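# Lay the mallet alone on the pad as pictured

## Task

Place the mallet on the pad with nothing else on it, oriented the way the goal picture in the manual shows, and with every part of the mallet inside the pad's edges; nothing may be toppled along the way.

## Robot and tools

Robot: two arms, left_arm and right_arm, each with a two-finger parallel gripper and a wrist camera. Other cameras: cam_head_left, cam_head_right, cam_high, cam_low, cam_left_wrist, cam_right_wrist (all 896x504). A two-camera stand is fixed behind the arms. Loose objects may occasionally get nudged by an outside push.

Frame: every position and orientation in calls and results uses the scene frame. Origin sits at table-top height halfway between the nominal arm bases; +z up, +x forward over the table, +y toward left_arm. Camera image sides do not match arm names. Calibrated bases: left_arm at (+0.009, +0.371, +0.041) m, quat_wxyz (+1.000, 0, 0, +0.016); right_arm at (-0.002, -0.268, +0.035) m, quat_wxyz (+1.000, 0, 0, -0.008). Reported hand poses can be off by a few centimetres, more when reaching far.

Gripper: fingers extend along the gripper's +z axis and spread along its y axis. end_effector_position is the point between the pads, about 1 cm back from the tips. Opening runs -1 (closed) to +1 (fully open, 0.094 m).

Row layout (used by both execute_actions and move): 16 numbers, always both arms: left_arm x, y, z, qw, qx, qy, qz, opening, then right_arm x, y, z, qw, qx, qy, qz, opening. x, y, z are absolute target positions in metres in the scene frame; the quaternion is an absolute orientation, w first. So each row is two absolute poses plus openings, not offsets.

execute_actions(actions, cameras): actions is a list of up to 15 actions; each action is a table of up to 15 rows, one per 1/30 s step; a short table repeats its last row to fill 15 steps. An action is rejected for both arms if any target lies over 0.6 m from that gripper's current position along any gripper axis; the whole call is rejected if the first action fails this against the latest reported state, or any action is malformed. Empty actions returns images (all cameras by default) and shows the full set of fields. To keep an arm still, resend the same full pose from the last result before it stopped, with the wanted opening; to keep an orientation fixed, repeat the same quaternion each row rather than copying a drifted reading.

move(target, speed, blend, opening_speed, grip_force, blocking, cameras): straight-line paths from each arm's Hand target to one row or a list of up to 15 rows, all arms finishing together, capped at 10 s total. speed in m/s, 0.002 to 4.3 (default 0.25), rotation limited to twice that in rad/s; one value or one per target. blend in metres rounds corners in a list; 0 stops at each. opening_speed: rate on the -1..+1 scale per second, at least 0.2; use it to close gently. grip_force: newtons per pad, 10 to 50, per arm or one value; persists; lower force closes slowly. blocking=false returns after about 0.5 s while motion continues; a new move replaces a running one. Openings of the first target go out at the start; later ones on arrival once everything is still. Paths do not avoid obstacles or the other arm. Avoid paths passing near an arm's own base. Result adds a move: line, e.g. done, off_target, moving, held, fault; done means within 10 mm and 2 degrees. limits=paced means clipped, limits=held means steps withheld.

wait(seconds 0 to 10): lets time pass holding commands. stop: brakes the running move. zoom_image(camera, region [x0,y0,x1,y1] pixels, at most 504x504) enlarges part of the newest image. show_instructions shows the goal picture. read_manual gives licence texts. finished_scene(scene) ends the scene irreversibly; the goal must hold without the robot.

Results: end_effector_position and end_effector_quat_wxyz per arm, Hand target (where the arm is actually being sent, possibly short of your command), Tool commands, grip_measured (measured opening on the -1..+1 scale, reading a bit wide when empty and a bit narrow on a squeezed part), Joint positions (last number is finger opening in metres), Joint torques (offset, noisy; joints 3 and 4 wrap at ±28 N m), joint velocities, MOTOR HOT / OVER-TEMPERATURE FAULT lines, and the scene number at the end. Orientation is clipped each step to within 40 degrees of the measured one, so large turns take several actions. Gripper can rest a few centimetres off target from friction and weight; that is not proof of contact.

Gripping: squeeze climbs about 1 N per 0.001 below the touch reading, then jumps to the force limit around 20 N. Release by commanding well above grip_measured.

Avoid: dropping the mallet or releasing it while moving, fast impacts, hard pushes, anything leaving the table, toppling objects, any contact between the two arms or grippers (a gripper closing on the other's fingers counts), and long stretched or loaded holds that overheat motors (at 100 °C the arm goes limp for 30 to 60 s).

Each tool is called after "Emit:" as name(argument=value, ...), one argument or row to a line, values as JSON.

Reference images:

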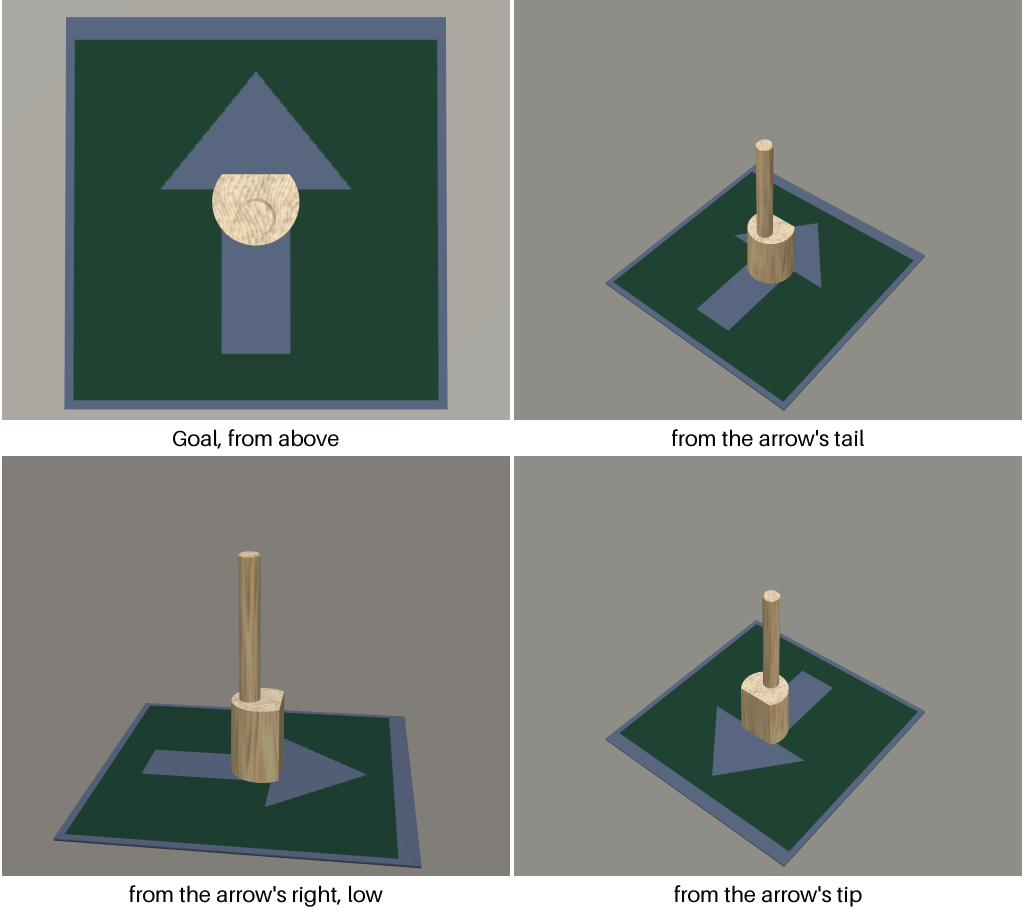

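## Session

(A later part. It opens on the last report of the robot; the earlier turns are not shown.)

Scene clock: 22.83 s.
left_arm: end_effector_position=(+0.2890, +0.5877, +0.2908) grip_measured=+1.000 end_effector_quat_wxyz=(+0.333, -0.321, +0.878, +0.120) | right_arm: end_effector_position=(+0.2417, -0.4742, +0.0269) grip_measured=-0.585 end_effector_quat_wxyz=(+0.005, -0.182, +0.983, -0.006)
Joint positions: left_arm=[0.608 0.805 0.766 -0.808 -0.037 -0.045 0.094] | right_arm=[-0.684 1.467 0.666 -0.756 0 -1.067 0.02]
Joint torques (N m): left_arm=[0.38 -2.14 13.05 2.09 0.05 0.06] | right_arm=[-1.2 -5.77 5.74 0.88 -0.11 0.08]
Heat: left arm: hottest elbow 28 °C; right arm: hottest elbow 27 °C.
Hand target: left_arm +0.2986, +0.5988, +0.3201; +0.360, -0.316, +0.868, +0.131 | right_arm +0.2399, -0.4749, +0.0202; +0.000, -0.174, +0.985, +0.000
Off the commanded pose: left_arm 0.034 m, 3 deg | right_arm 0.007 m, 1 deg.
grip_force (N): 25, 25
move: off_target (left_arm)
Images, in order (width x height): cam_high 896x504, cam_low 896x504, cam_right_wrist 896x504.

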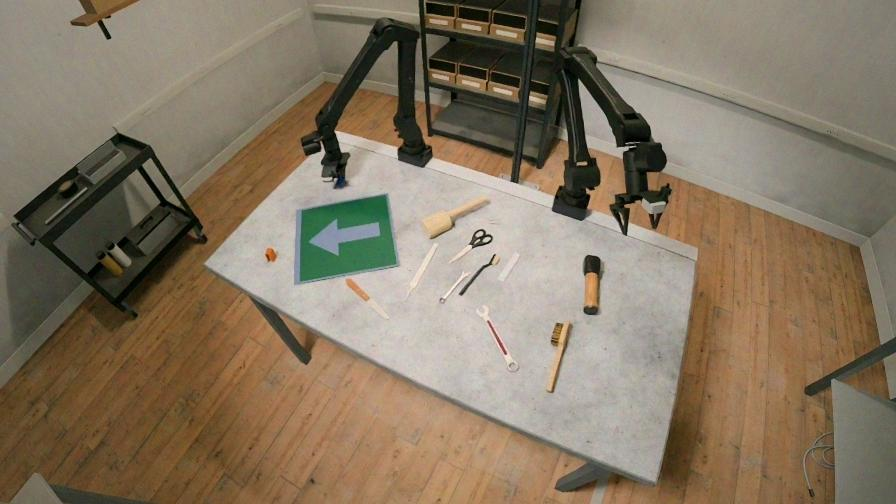

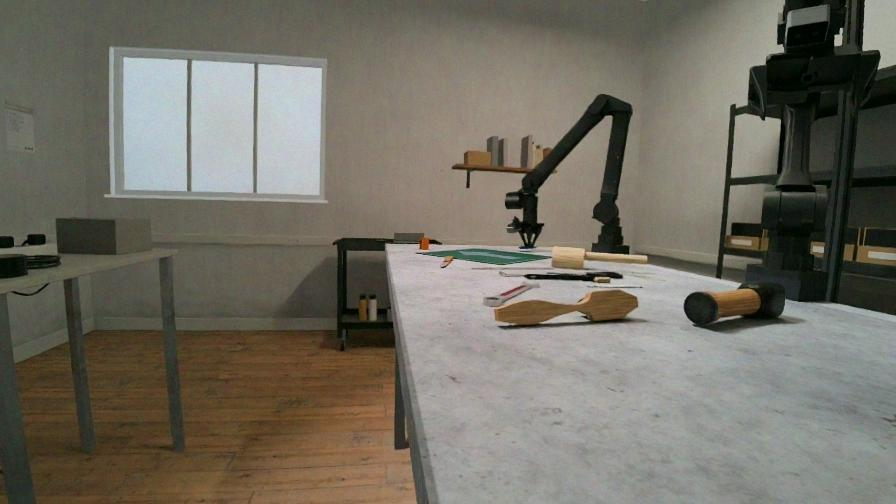

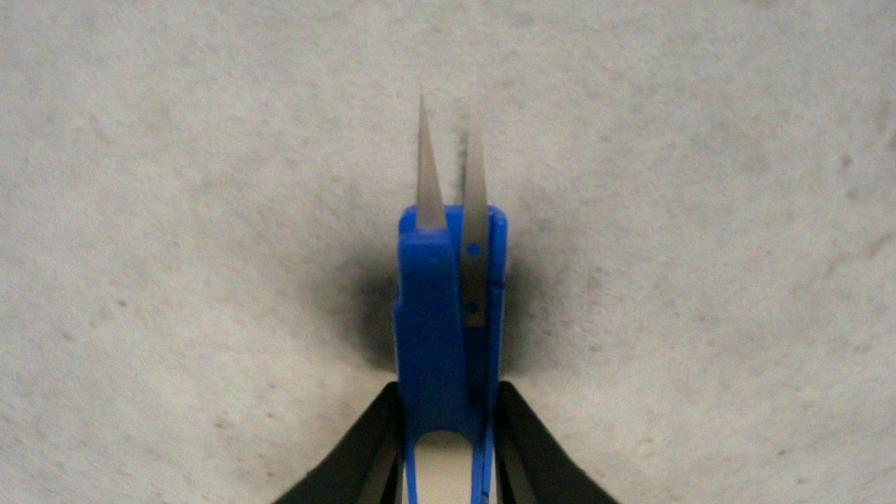

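Emit:
move(
  target=[
    [0.30, 0.60, 0.32, 0.3596, -0.3160, 0.8682, 0.1309, 1, 0.239, -0.475, 0.008, 0, -0.1736, 0.9848, 0, -0.95],
  ],
  speed=0.06,
  cameras=["cam_low"],
)

Emit:
zoom_image(
  camera="cam_low",
  region=[490, 210, 570, 270],
)

Scene clock: 24.13 s.
left_arm: end_effector_position=(+0.2890, +0.5877, +0.2908) grip_measured=+1.000 end_effector_quat_wxyz=(+0.333, -0.321, +0.878, +0.120) | right_arm: end_effector_position=(+0.2427, -0.4751, +0.0165) grip_measured=-0.585 end_effector_quat_wxyz=(+0.006, -0.182, +0.983, -0.008)
Joint positions: left_arm=[0.608 0.805 0.766 -0.808 -0.037 -0.045 0.094] | right_arm=[-0.684 1.493 0.656 -0.714 0 -1.067 0.02]
Joint torques (N m): left_arm=[0.5 -2.14 13.08 2.07 0.05 0.07] | right_arm=[-1.32 -5.77 5.3 0.98 -0.11 0.06]
Heat: left arm: hottest elbow 28 °C; right arm: hottest elbow 27 °C.
Hand target: left_arm +0.2986, +0.5988, +0.3201; +0.360, -0.316, +0.868, +0.131 | right_arm +0.2388, -0.4748, +0.0083; +0.000, -0.174, +0.985, +0.000
Off the commanded pose: left_arm 0.034 m, 3 deg | right_arm 0.009 m, 2 deg.
grip_force (N): 25, 25
move: off_target (left_arm)
Images, in order (width x height): cam_low 896x504.

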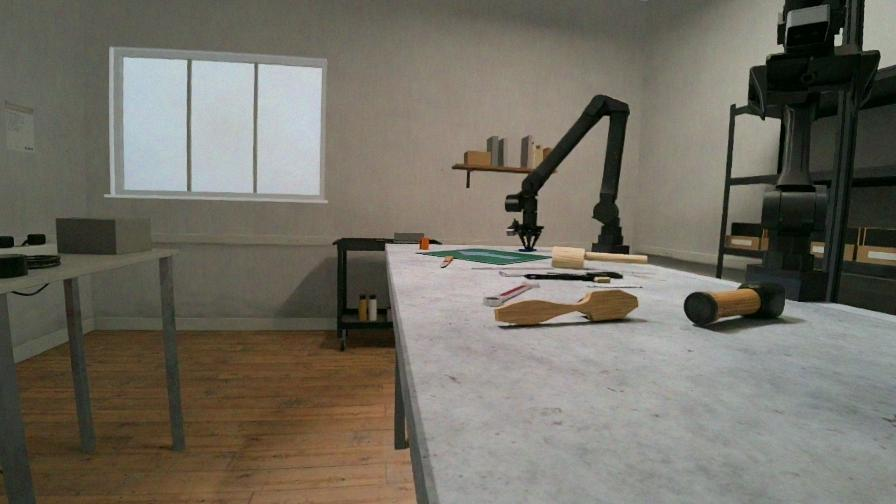

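Scaled by 6.300 from the camera's 896x504 image, which has a finer 1280x720 frame.

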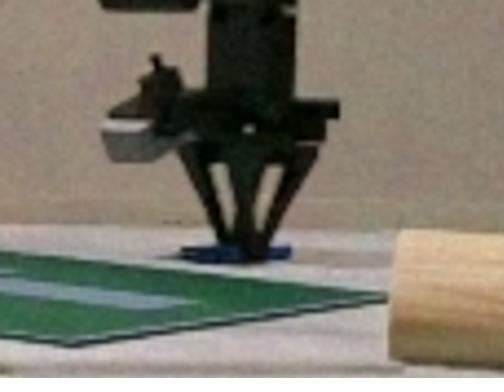

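Emit:
move(
  target=[
    [0.30, 0.60, 0.32, 0.3596, -0.3160, 0.8682, 0.1309, 1, 0.238, -0.475, 0.004, 0, -0.1736, 0.9848, 0, -0.95],
    [0.30, 0.60, 0.32, 0.3596, -0.3160, 0.8682, 0.1309, 1, 0.238, -0.475, 0.004, 0, -0.1736, 0.9848, 0, -0.2],
  ],
  speed=0.06,
  opening_speed=0.5,
  cameras=["cam_low", "cam_right_wrist"],
)

Emit:
zoom_image(
  camera="cam_low",
  region=[490, 210, 570, 270],
)

Scene clock: 27.00 s.
left_arm: end_effector_position=(+0.2890, +0.5877, +0.2908) grip_measured=+1.000 end_effector_quat_wxyz=(+0.333, -0.321, +0.878, +0.120) | right_arm: end_effector_position=(+0.2441, -0.4764, +0.0158) grip_measured=-0.202 end_effector_quat_wxyz=(+0.009, -0.182, +0.983, -0.011)
Joint positions: left_arm=[0.608 0.805 0.766 -0.808 -0.037 -0.045 0.094] | right_arm=[-0.685 1.495 0.655 -0.703 0 -1.067 0.037]
Joint torques (N m): left_arm=[0.44 -2.08 13.05 2.09 0.05 0.07] | right_arm=[-1.44 -5.3 4.98 1.07 -0.11 0.04]
Heat: left arm: hottest elbow 29 °C; right arm: hottest elbow 27 °C.
Hand target: left_arm +0.2986, +0.5988, +0.3201; +0.360, -0.316, +0.868, +0.131 | right_arm +0.2378, -0.4746, +0.0046; +0.000, -0.174, +0.985, +0.000
Off the commanded pose: left_arm 0.034 m, 3 deg | right_arm 0.013 m, 2 deg.
grip_force (N): 25, 25
move: off_target (left_arm, right_arm); target 2's new opening was sent with right_arm's hand 0.013 m and 2 deg from that target
Images, in order (width x height): cam_low 896x504, cam_right_wrist 896x504.

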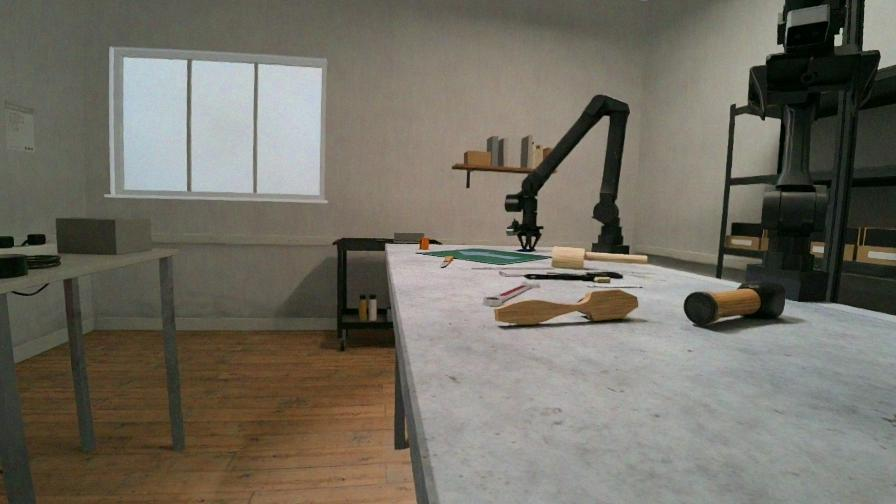

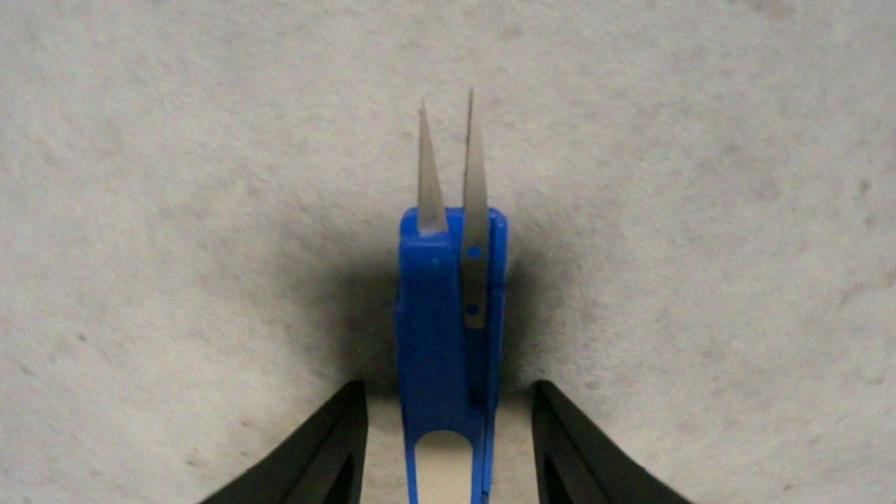

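Scaled by 6.300 from the camera's 896x504 image, which has a finer 1280x720 frame.

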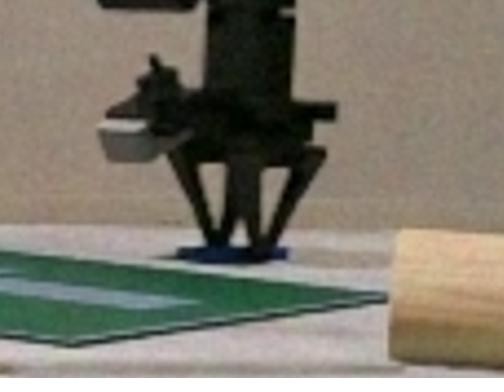

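Emit:
move(
  target=[
    [0.30,0.60,0.32,0.3596,-0.3160,0.8682,0.1309,1,0.24,-0.476,0.12,0,-0.1736,0.9848,0,-0.2],
    [0.30,0.60,0.32,0.3596,-0.3160,0.8682,0.1309,1,0.26,-0.25,0.36,0.2130,-0.0283,0.9684,0.1284,0.5],
  ],
  speed=[0.15,0.4],
  blend=[0.03,0],
  grip_force=50,
  cameras=["cam_head_right","cam_right_wrist","cam_low"],
)

Scene clock: 33.63 s.
left_arm: end_effector_position=(+0.2890, +0.5877, +0.2908) grip_measured=+1.000 end_effector_quat_wxyz=(+0.333, -0.321, +0.878, +0.120) | right_arm: end_effector_position=(+0.2507, -0.2505, +0.3421) grip_measured=+0.498 end_effector_quat_wxyz=(+0.194, -0.027, +0.972, +0.131)
Joint positions: left_arm=[0.608 0.805 0.766 -0.808 -0.037 -0.045 0.094] | right_arm=[-0.133 0.761 1.001 -1.459 -0.323 -0.146 0.07]
Joint torques (N m): left_arm=[0.38 -2.14 13.05 2.09 0.05 0.06] | right_arm=[0.09 0.15 11.78 1.57 -0.21 0.06]
Heat: left arm: hottest elbow 30 °C; right arm: hottest elbow 27 °C.
Hand target: left_arm +0.2986, +0.5988, +0.3201; +0.360, -0.316, +0.868, +0.131 | right_arm +0.2594, -0.2500, +0.3599; +0.213, -0.028, +0.968, +0.129
Off the commanded pose: left_arm 0.034 m, 3 deg | right_arm 0.020 m, 2 deg.
move: off_target (left_arm, right_arm); target 2's new opening was sent with right_arm's hand 0.020 m and 2 deg from that target
Images, in order (width x height): cam_head_right 896x504, cam_low 896x504, cam_right_wrist 896x504.

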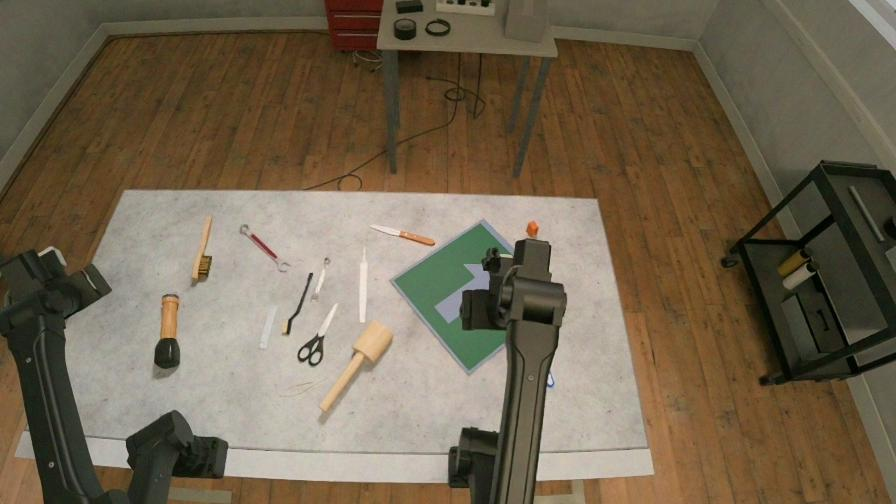

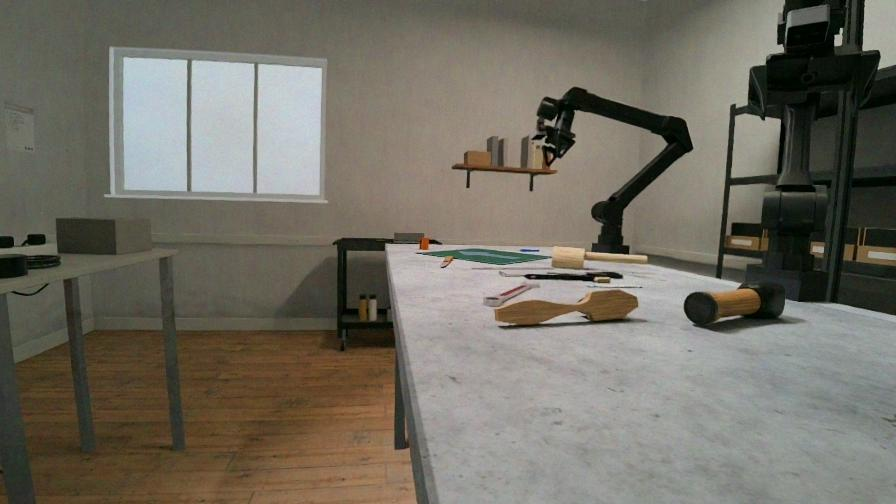

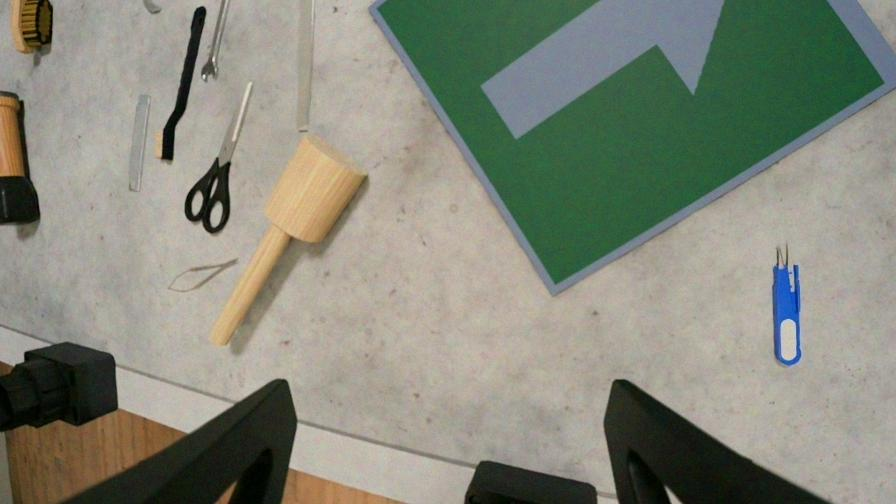

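Emit:
zoom_image(
  camera="cam_right_wrist",
  region=[190, 110, 400, 370],
)

Emit:
zoom_image(
  camera="cam_low",
  region=[480, 200, 700, 310],
)

Scaled by 1.938 from the camera's 896x504 image, which has a finer 1280x720 frame.

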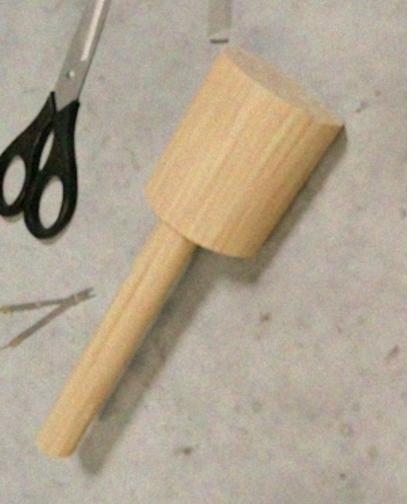

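Scaled by 2.291 from the camera's 896x504 image, which has a finer 1280x720 frame.

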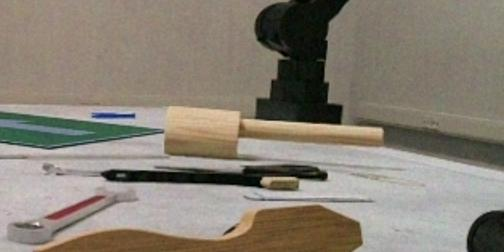

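Emit:
move(
  target=[0.30,0.60,0.32,0.3596,-0.3160,0.8682,0.1309,1,0.22,-0.02,0.36,0.2164,0,0.9763,0,0.9],
  speed=0.4,
  cameras=["cam_right_wrist"],
)

Scene clock: 37.10 s.
left_arm: end_effector_position=(+0.2890, +0.5877, +0.2908) grip_measured=+1.000 end_effector_quat_wxyz=(+0.333, -0.321, +0.878, +0.120) | right_arm: end_effector_position=(+0.2171, -0.0295, +0.3479) grip_measured=+0.899 end_effector_quat_wxyz=(+0.212, -0.004, +0.977, -0.008)
Joint positions: left_arm=[0.608 0.805 0.766 -0.808 -0.037 -0.045 0.094] | right_arm=[1.039 1.038 1.175 -1.488 0.369 0.974 0.089]
Joint torques (N m): left_arm=[0.44 -2.08 13.05 2.1 0.05 0.07] | right_arm=[0.09 -3.02 11.67 0.72 0.44 0.1]
Heat: left arm: hottest elbow 30 °C; right arm: hottest elbow 27 °C.
Hand target: left_arm +0.2986, +0.5988, +0.3201; +0.360, -0.316, +0.868, +0.131 | right_arm +0.2198, -0.0203, +0.3597; +0.216, +0.000, +0.976, +0.000
Off the commanded pose: left_arm 0.034 m, 3 deg | right_arm 0.016 m, 1 deg.
move: off_target (left_arm, right_arm)
Images, in order (width x height): cam_right_wrist 896x504.

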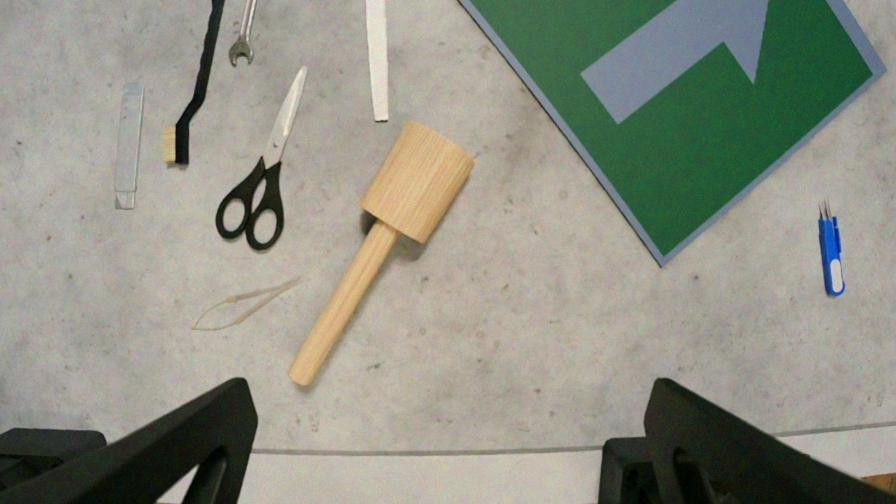

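Emit:
zoom_image(
  camera="cam_right_wrist",
  region=[270, 100, 510, 400],
)

Scaled by 1.680 from the camera's 896x504 image, which has a finer 1280x720 frame.

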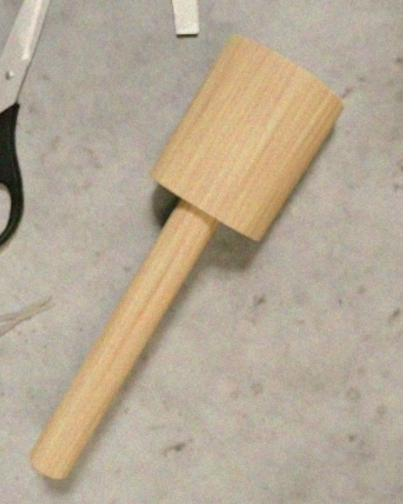

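Emit:
execute_actions(
  actions=[],
  cameras=["cam_head_left","cam_head_right","cam_high","cam_low","cam_left_wrist","cam_right_wrist"],
)

Emit:
zoom_image(
  camera="cam_head_left",
  region=[360, 290, 500, 420],
)

Emit:
zoom_image(
  camera="cam_low",
  region=[540, 235, 660, 285],
)

Emit:
zoom_image(
  camera="cam_right_wrist",
  region=[340, 110, 490, 260],
)

Scene clock: 40.73 s.
left_arm: end_effector_position=(+0.2890, +0.5877, +0.2908) grip_measured=+1.000 end_effector_quat_wxyz=(+0.333, -0.321, +0.878, +0.120) | right_arm: end_effector_position=(+0.2171, -0.0295, +0.3479) grip_measured=+0.899 end_effector_quat_wxyz=(+0.212, -0.003, +0.977, -0.008)
Joint positions: left_arm=[0.608 0.805 0.766 -0.808 -0.037 -0.045 0.094] | right_arm=[1.039 1.038 1.175 -1.488 0.369 0.975 0.089]
Joint velocities: within noise
Joint torques (N m): left_arm=[0.44 -2.14 13.04 2.07 0.05 0.06] | right_arm=[0.09 -3.02 11.66 0.69 0.44 0.09]
Heat: left arm: hottest elbow 31 °C; right arm: hottest elbow 28 °C.
Hand target: left_arm +0.2986, +0.5988, +0.3201; +0.360, -0.316, +0.868, +0.131 | right_arm +0.2198, -0.0203, +0.3597; +0.216, +0.000, +0.976, +0.000
Tool commands: left_gripper/opening=+1.0 right_gripper/opening=+0.9
Off the commanded pose: left_arm 0.034 m, 3 deg | right_arm 0.016 m, 1 deg.

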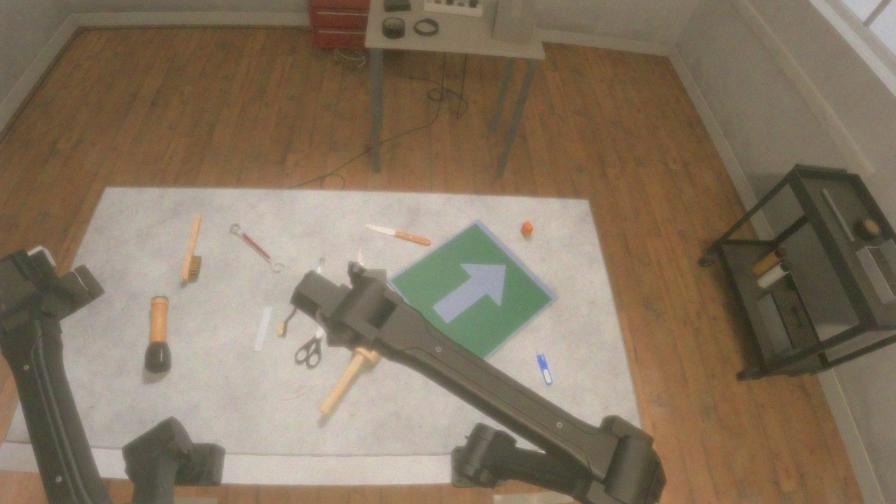

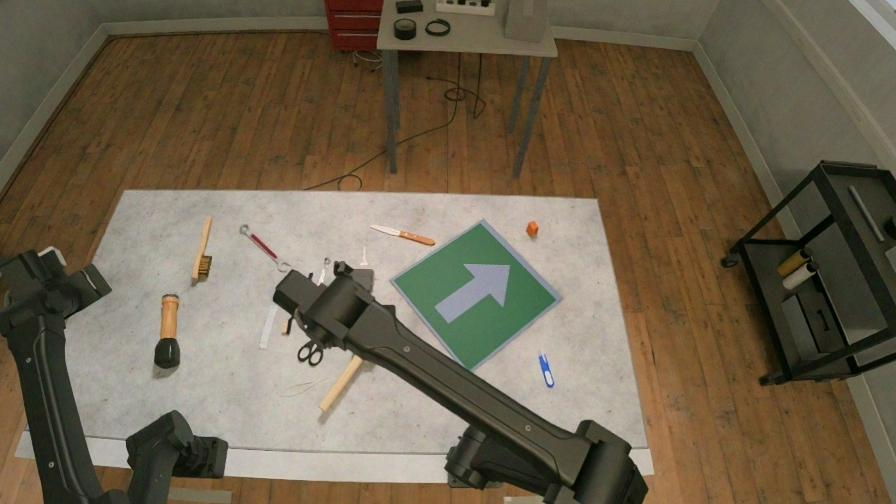

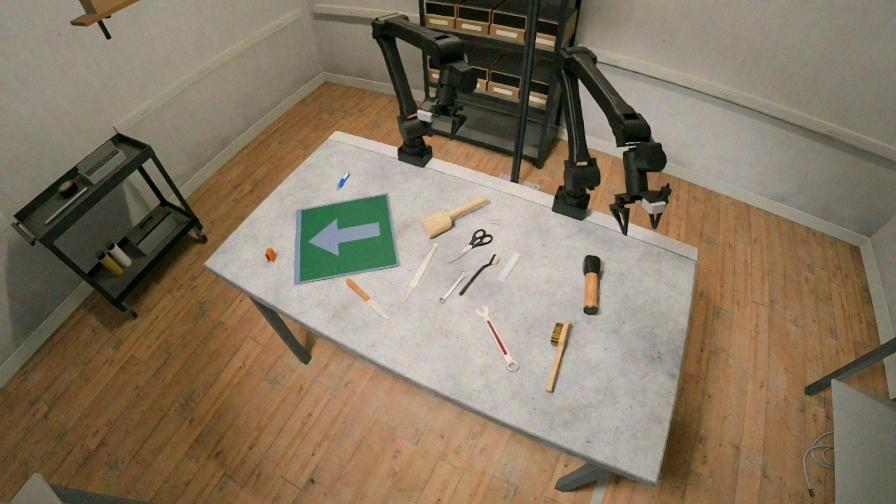

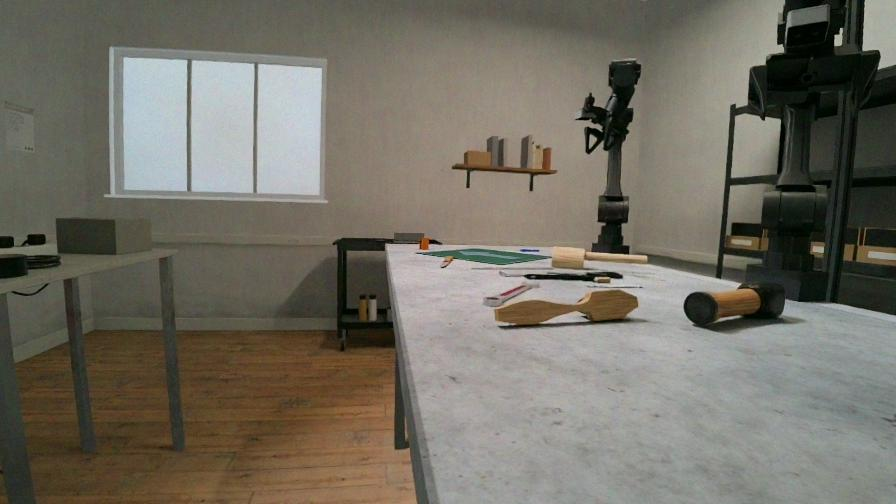

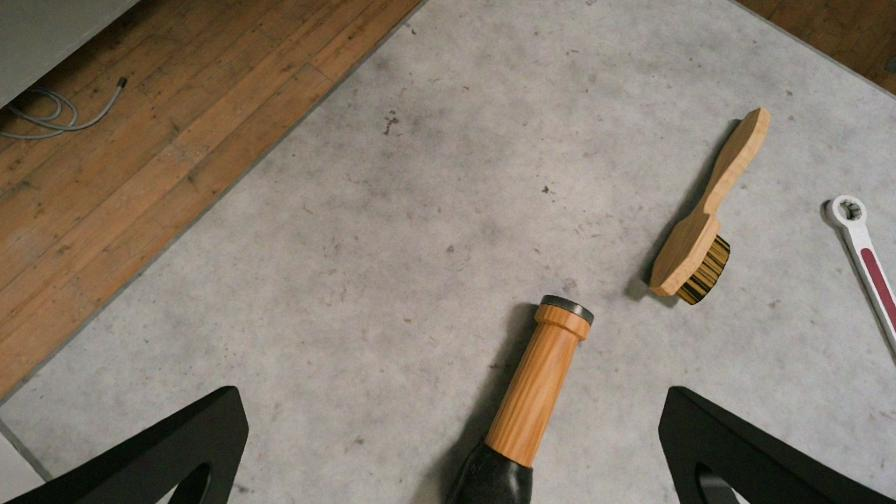

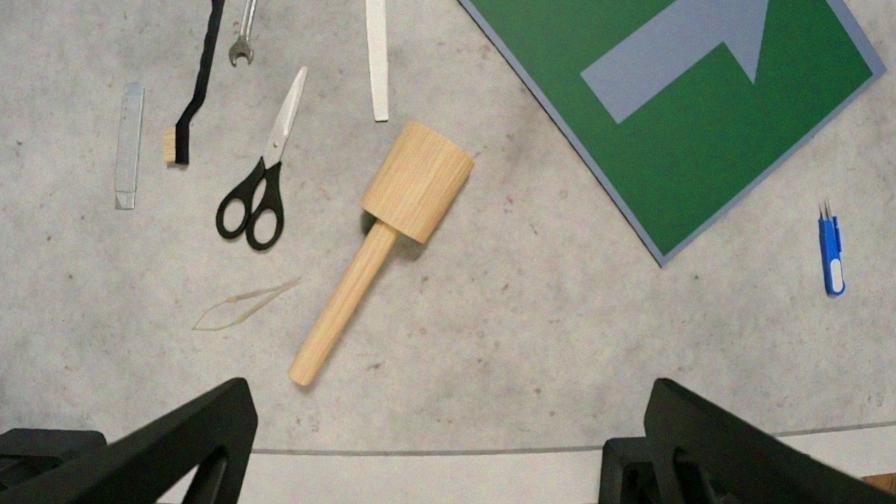

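Scaled by 3.600 from the camera's 896x504 image, which has a finer 1280x720 frame.

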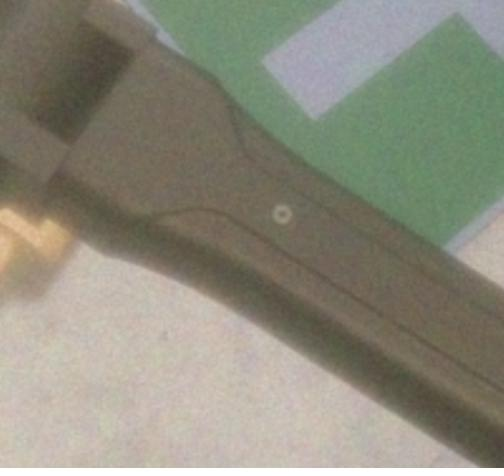

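Scaled by 4.200 from the camera's 896x504 image, which has a finer 1280x720 frame.

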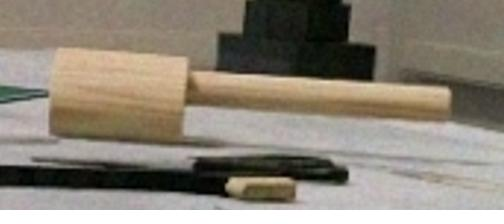

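Scaled by 3.360 from the camera's 896x504 image, which has a finer 1280x720 frame.

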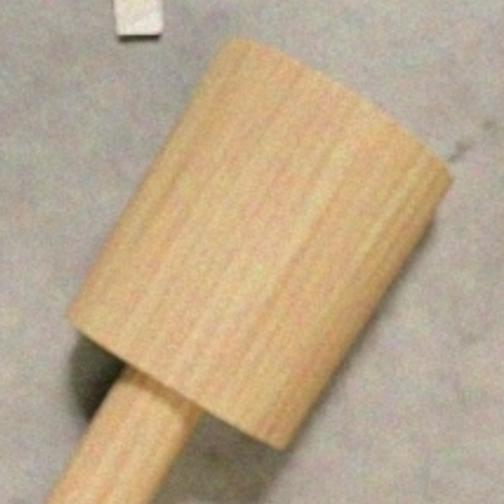

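Emit:
move(
  target=[0.30,0.60,0.32,0.3596,-0.3160,0.8682,0.1309,1,0.425,-0.09,0.18,-0.1677,0.2549,0.9512,0.0449,0.9],
  speed=0.4,
  cameras=["cam_right_wrist"],
)

Emit:
zoom_image(
  camera="cam_right_wrist",
  region=[350, 150, 560, 350],
)

Scene clock: 44.90 s.
left_arm: end_effector_position=(+0.2890, +0.5877, +0.2908) grip_measured=+1.000 end_effector_quat_wxyz=(+0.333, -0.321, +0.878, +0.120) | right_arm: end_effector_position=(+0.4151, -0.0948, +0.1787) grip_measured=+0.899 end_effector_quat_wxyz=(-0.169, +0.262, +0.949, +0.043)
Joint positions: left_arm=[0.608 0.805 0.766 -0.808 -0.037 -0.045 0.094] | right_arm=[0.314 1.719 1.411 -1.508 -0.252 0.806 0.089]
Joint torques (N m): left_arm=[0.44 -2.08 13.07 2.09 0.05 0.07] | right_arm=[-0.44 -12.34 10.06 -0.06 -0.26 -0.17]
Heat: left arm: hottest elbow 31 °C; right arm: hottest elbow 28 °C.
Hand target: left_arm +0.2986, +0.5988, +0.3201; +0.360, -0.316, +0.868, +0.131 | right_arm +0.4246, -0.0900, +0.1799; -0.168, +0.255, +0.951, +0.045
Off the commanded pose: left_arm 0.034 m, 3 deg | right_arm 0.011 m, 1 deg.
move: off_target (left_arm, right_arm)
Images, in order (width x height): cam_right_wrist 896x504.

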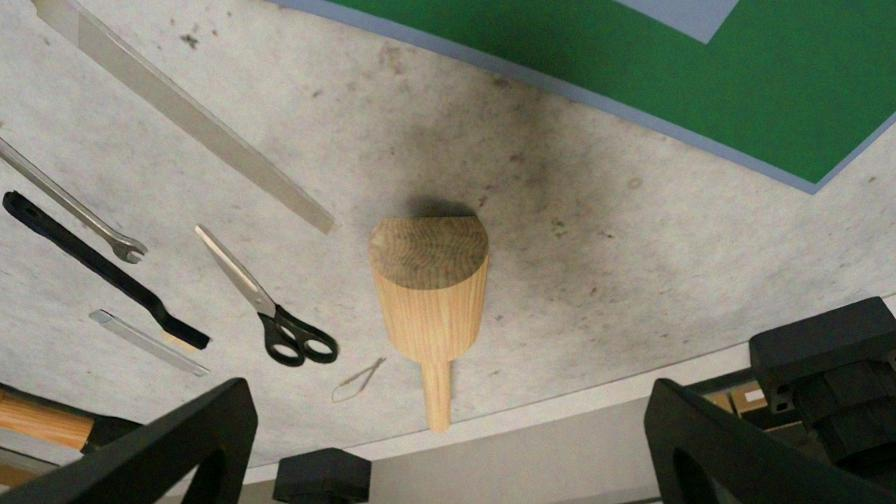

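Scaled by 2.400 from the camera's 896x504 image, which has a finer 1280x720 frame.

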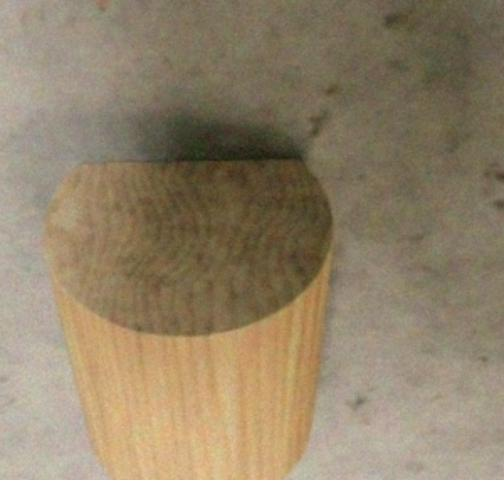

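Emit:
move(
  target=[
    [0.30,0.60,0.32,0.3596,-0.3160,0.8682,0.1309,1,0.33,-0.06,0.24,-0.0378,-0.4983,0.8631,-0.0218,0.1],
    [0.30,0.60,0.32,0.3596,-0.3160,0.8682,0.1309,1,0.243,0.034,0.13,-0.0226,-0.9623,0.2578,-0.0842,0.1],
  ],
  speed=[0.5,0.5],
  blend=[0.03,0],
  cameras=["cam_right_wrist","cam_head_right"],
)

Scene clock: 54.40 s.
left_arm: end_effector_position=(+0.2890, +0.5877, +0.2908) grip_measured=+1.000 end_effector_quat_wxyz=(+0.333, -0.321, +0.878, +0.120) | right_arm: end_effector_position=(+0.2444, +0.0326, +0.1373) grip_measured=+0.101 end_effector_quat_wxyz=(+0.017, +0.960, -0.266, +0.087)
Joint positions: left_arm=[0.608 0.805 0.766 -0.808 -0.037 -0.045 0.094] | right_arm=[0.979 1.435 0.982 -1.092 0.176 -1.639 0.052]
Joint torques (N m): left_arm=[0.44 -2.08 13.04 2.07 0.05 0.06] | right_arm=[-0.32 -8.06 7.12 0.92 -0.07 -0.18]
Heat: left arm: hottest elbow 32 °C; right arm: hottest elbow 29 °C.
Hand target: left_arm +0.2986, +0.5988, +0.3201; +0.360, -0.316, +0.868, +0.131 | right_arm +0.2429, +0.0339, +0.1301; +0.023, +0.962, -0.258, +0.084
Off the commanded pose: left_arm 0.034 m, 3 deg | right_arm 0.008 m, 1 deg.
move: off_target (left_arm)
Images, in order (width x height): cam_head_right 896x504, cam_right_wrist 896x504.

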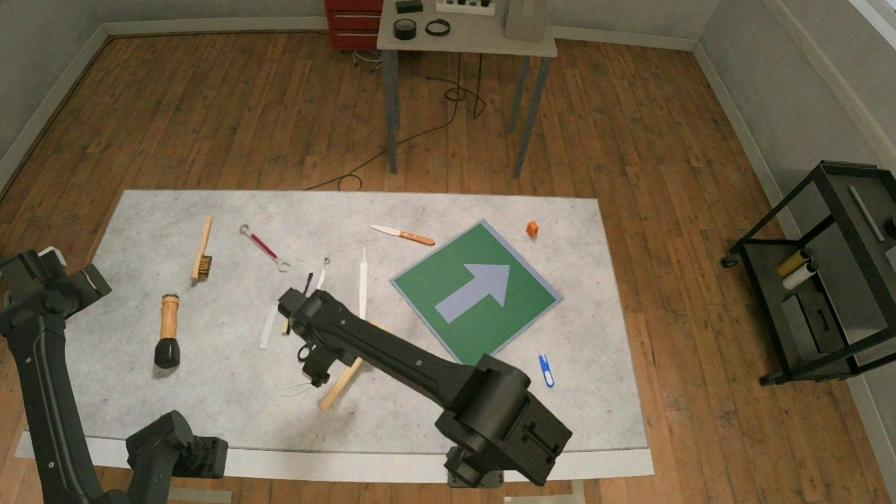

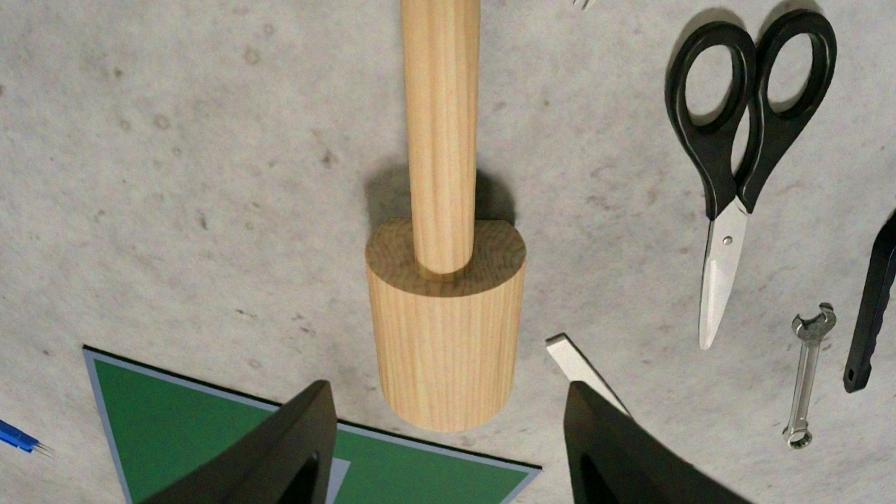

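Emit:
move(
  target=[
    [0.30,0.60,0.32,0.3596,-0.3160,0.8682,0.1309,1,0.2365,0.0362,0.06,-0.0226,-0.9623,0.2578,-0.0842,0.1],
    [0.30,0.60,0.32,0.3596,-0.3160,0.8682,0.1309,1,0.2362,0.0364,0.03,-0.0226,-0.9623,0.2578,-0.0842,0.1],
  ],
  speed=[0.15,0.08],
  blend=[0.01,0],
  cameras=["cam_right_wrist","cam_low"],
)

Emit:
zoom_image(
  camera="cam_low",
  region=[540, 205, 660, 285],
)

Scene clock: 56.87 s.
left_arm: end_effector_position=(+0.2890, +0.5877, +0.2908) grip_measured=+1.000 end_effector_quat_wxyz=(+0.333, -0.321, +0.878, +0.120) | right_arm: end_effector_position=(+0.2402, +0.0360, +0.0414) grip_measured=+0.101 end_effector_quat_wxyz=(+0.013, +0.962, -0.260, +0.089)
Joint positions: left_arm=[0.608 0.805 0.766 -0.808 -0.037 -0.045 0.094] | right_arm=[0.993 1.588 0.853 -0.802 0.176 -1.64 0.052]
Joint torques (N m): left_arm=[0.44 -2.2 13.05 2.07 0.05 0.06] | right_arm=[0.03 -7.94 5.93 0.99 -0.05 0.02]
Heat: left arm: hottest elbow 32 °C; right arm: hottest elbow 29 °C.
Hand target: left_arm +0.2986, +0.5988, +0.3201; +0.360, -0.316, +0.868, +0.131 | right_arm +0.2361, +0.0360, +0.0304; +0.023, +0.962, -0.258, +0.084
Off the commanded pose: left_arm 0.034 m, 3 deg | right_arm 0.012 m, 1 deg.
move: off_target (left_arm, right_arm)
Images, in order (width x height): cam_low 896x504, cam_right_wrist 896x504.

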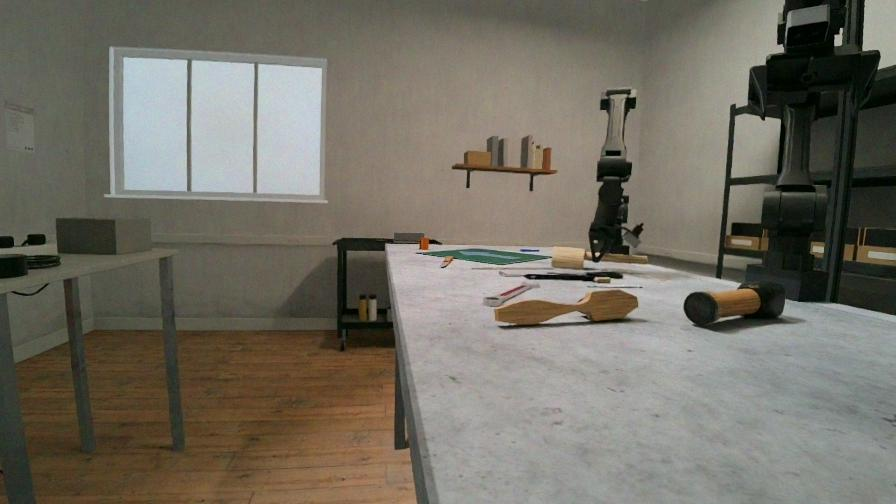

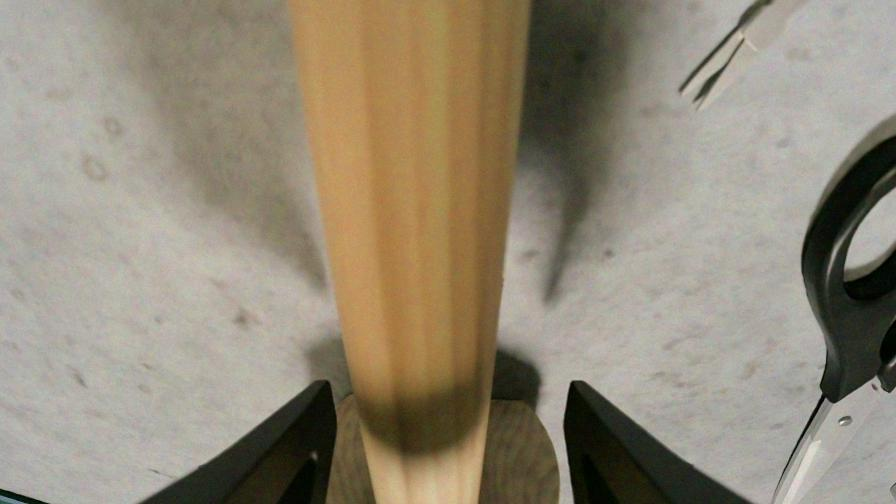

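Scaled by 4.200 from the camera's 896x504 image, which has a finer 1280x720 frame.

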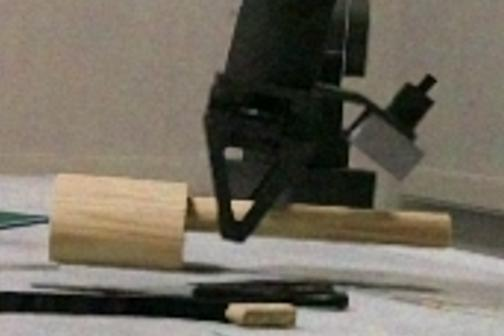

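Emit:
move(
  target=[
    [0.30,0.60,0.32,0.3596,-0.3160,0.8682,0.1309,1,0.2335,0.0315,0.028,-0.0226,-0.9623,0.2578,-0.0842,0.1],
    [0.30,0.60,0.32,0.3596,-0.3160,0.8682,0.1309,1,0.2335,0.0315,0.028,-0.0226,-0.9623,0.2578,-0.0842,-0.75],
  ],
  speed=0.08,
  opening_speed=0.7,
  cameras=["cam_right_wrist"],
)

Scene clock: 59.53 s.
left_arm: end_effector_position=(+0.2890, +0.5877, +0.2908) grip_measured=+1.000 end_effector_quat_wxyz=(+0.333, -0.321, +0.878, +0.120) | right_arm: end_effector_position=(+0.2372, +0.0318, +0.0369) grip_measured=-0.536 end_effector_quat_wxyz=(+0.015, +0.962, -0.259, +0.088)
Joint positions: left_arm=[0.608 0.805 0.766 -0.808 -0.037 -0.045 0.094] | right_arm=[0.993 1.588 0.837 -0.791 0.176 -1.64 0.022]
Joint torques (N m): left_arm=[0.38 -2.14 13.04 2.07 0.05 0.06] | right_arm=[-0.03 -8.29 5.71 0.92 -0.05 0.01]
Heat: left arm: hottest elbow 33 °C; right arm: hottest elbow 28 °C.
Hand target: left_arm +0.2986, +0.5988, +0.3201; +0.360, -0.316, +0.868, +0.131 | right_arm +0.2335, +0.0314, +0.0283; +0.022, +0.962, -0.258, +0.084
Off the commanded pose: left_arm 0.034 m, 3 deg | right_arm 0.010 m, 1 deg.
move: off_target (left_arm)
Images, in order (width x height): cam_right_wrist 896x504.

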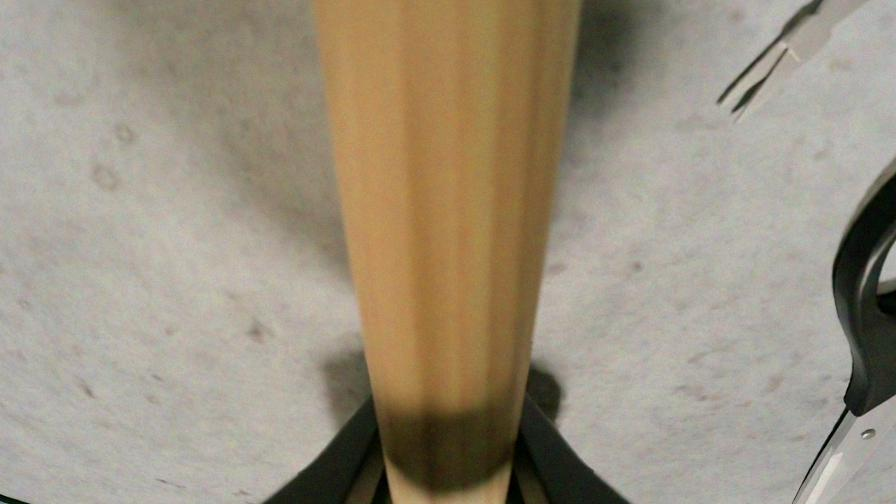

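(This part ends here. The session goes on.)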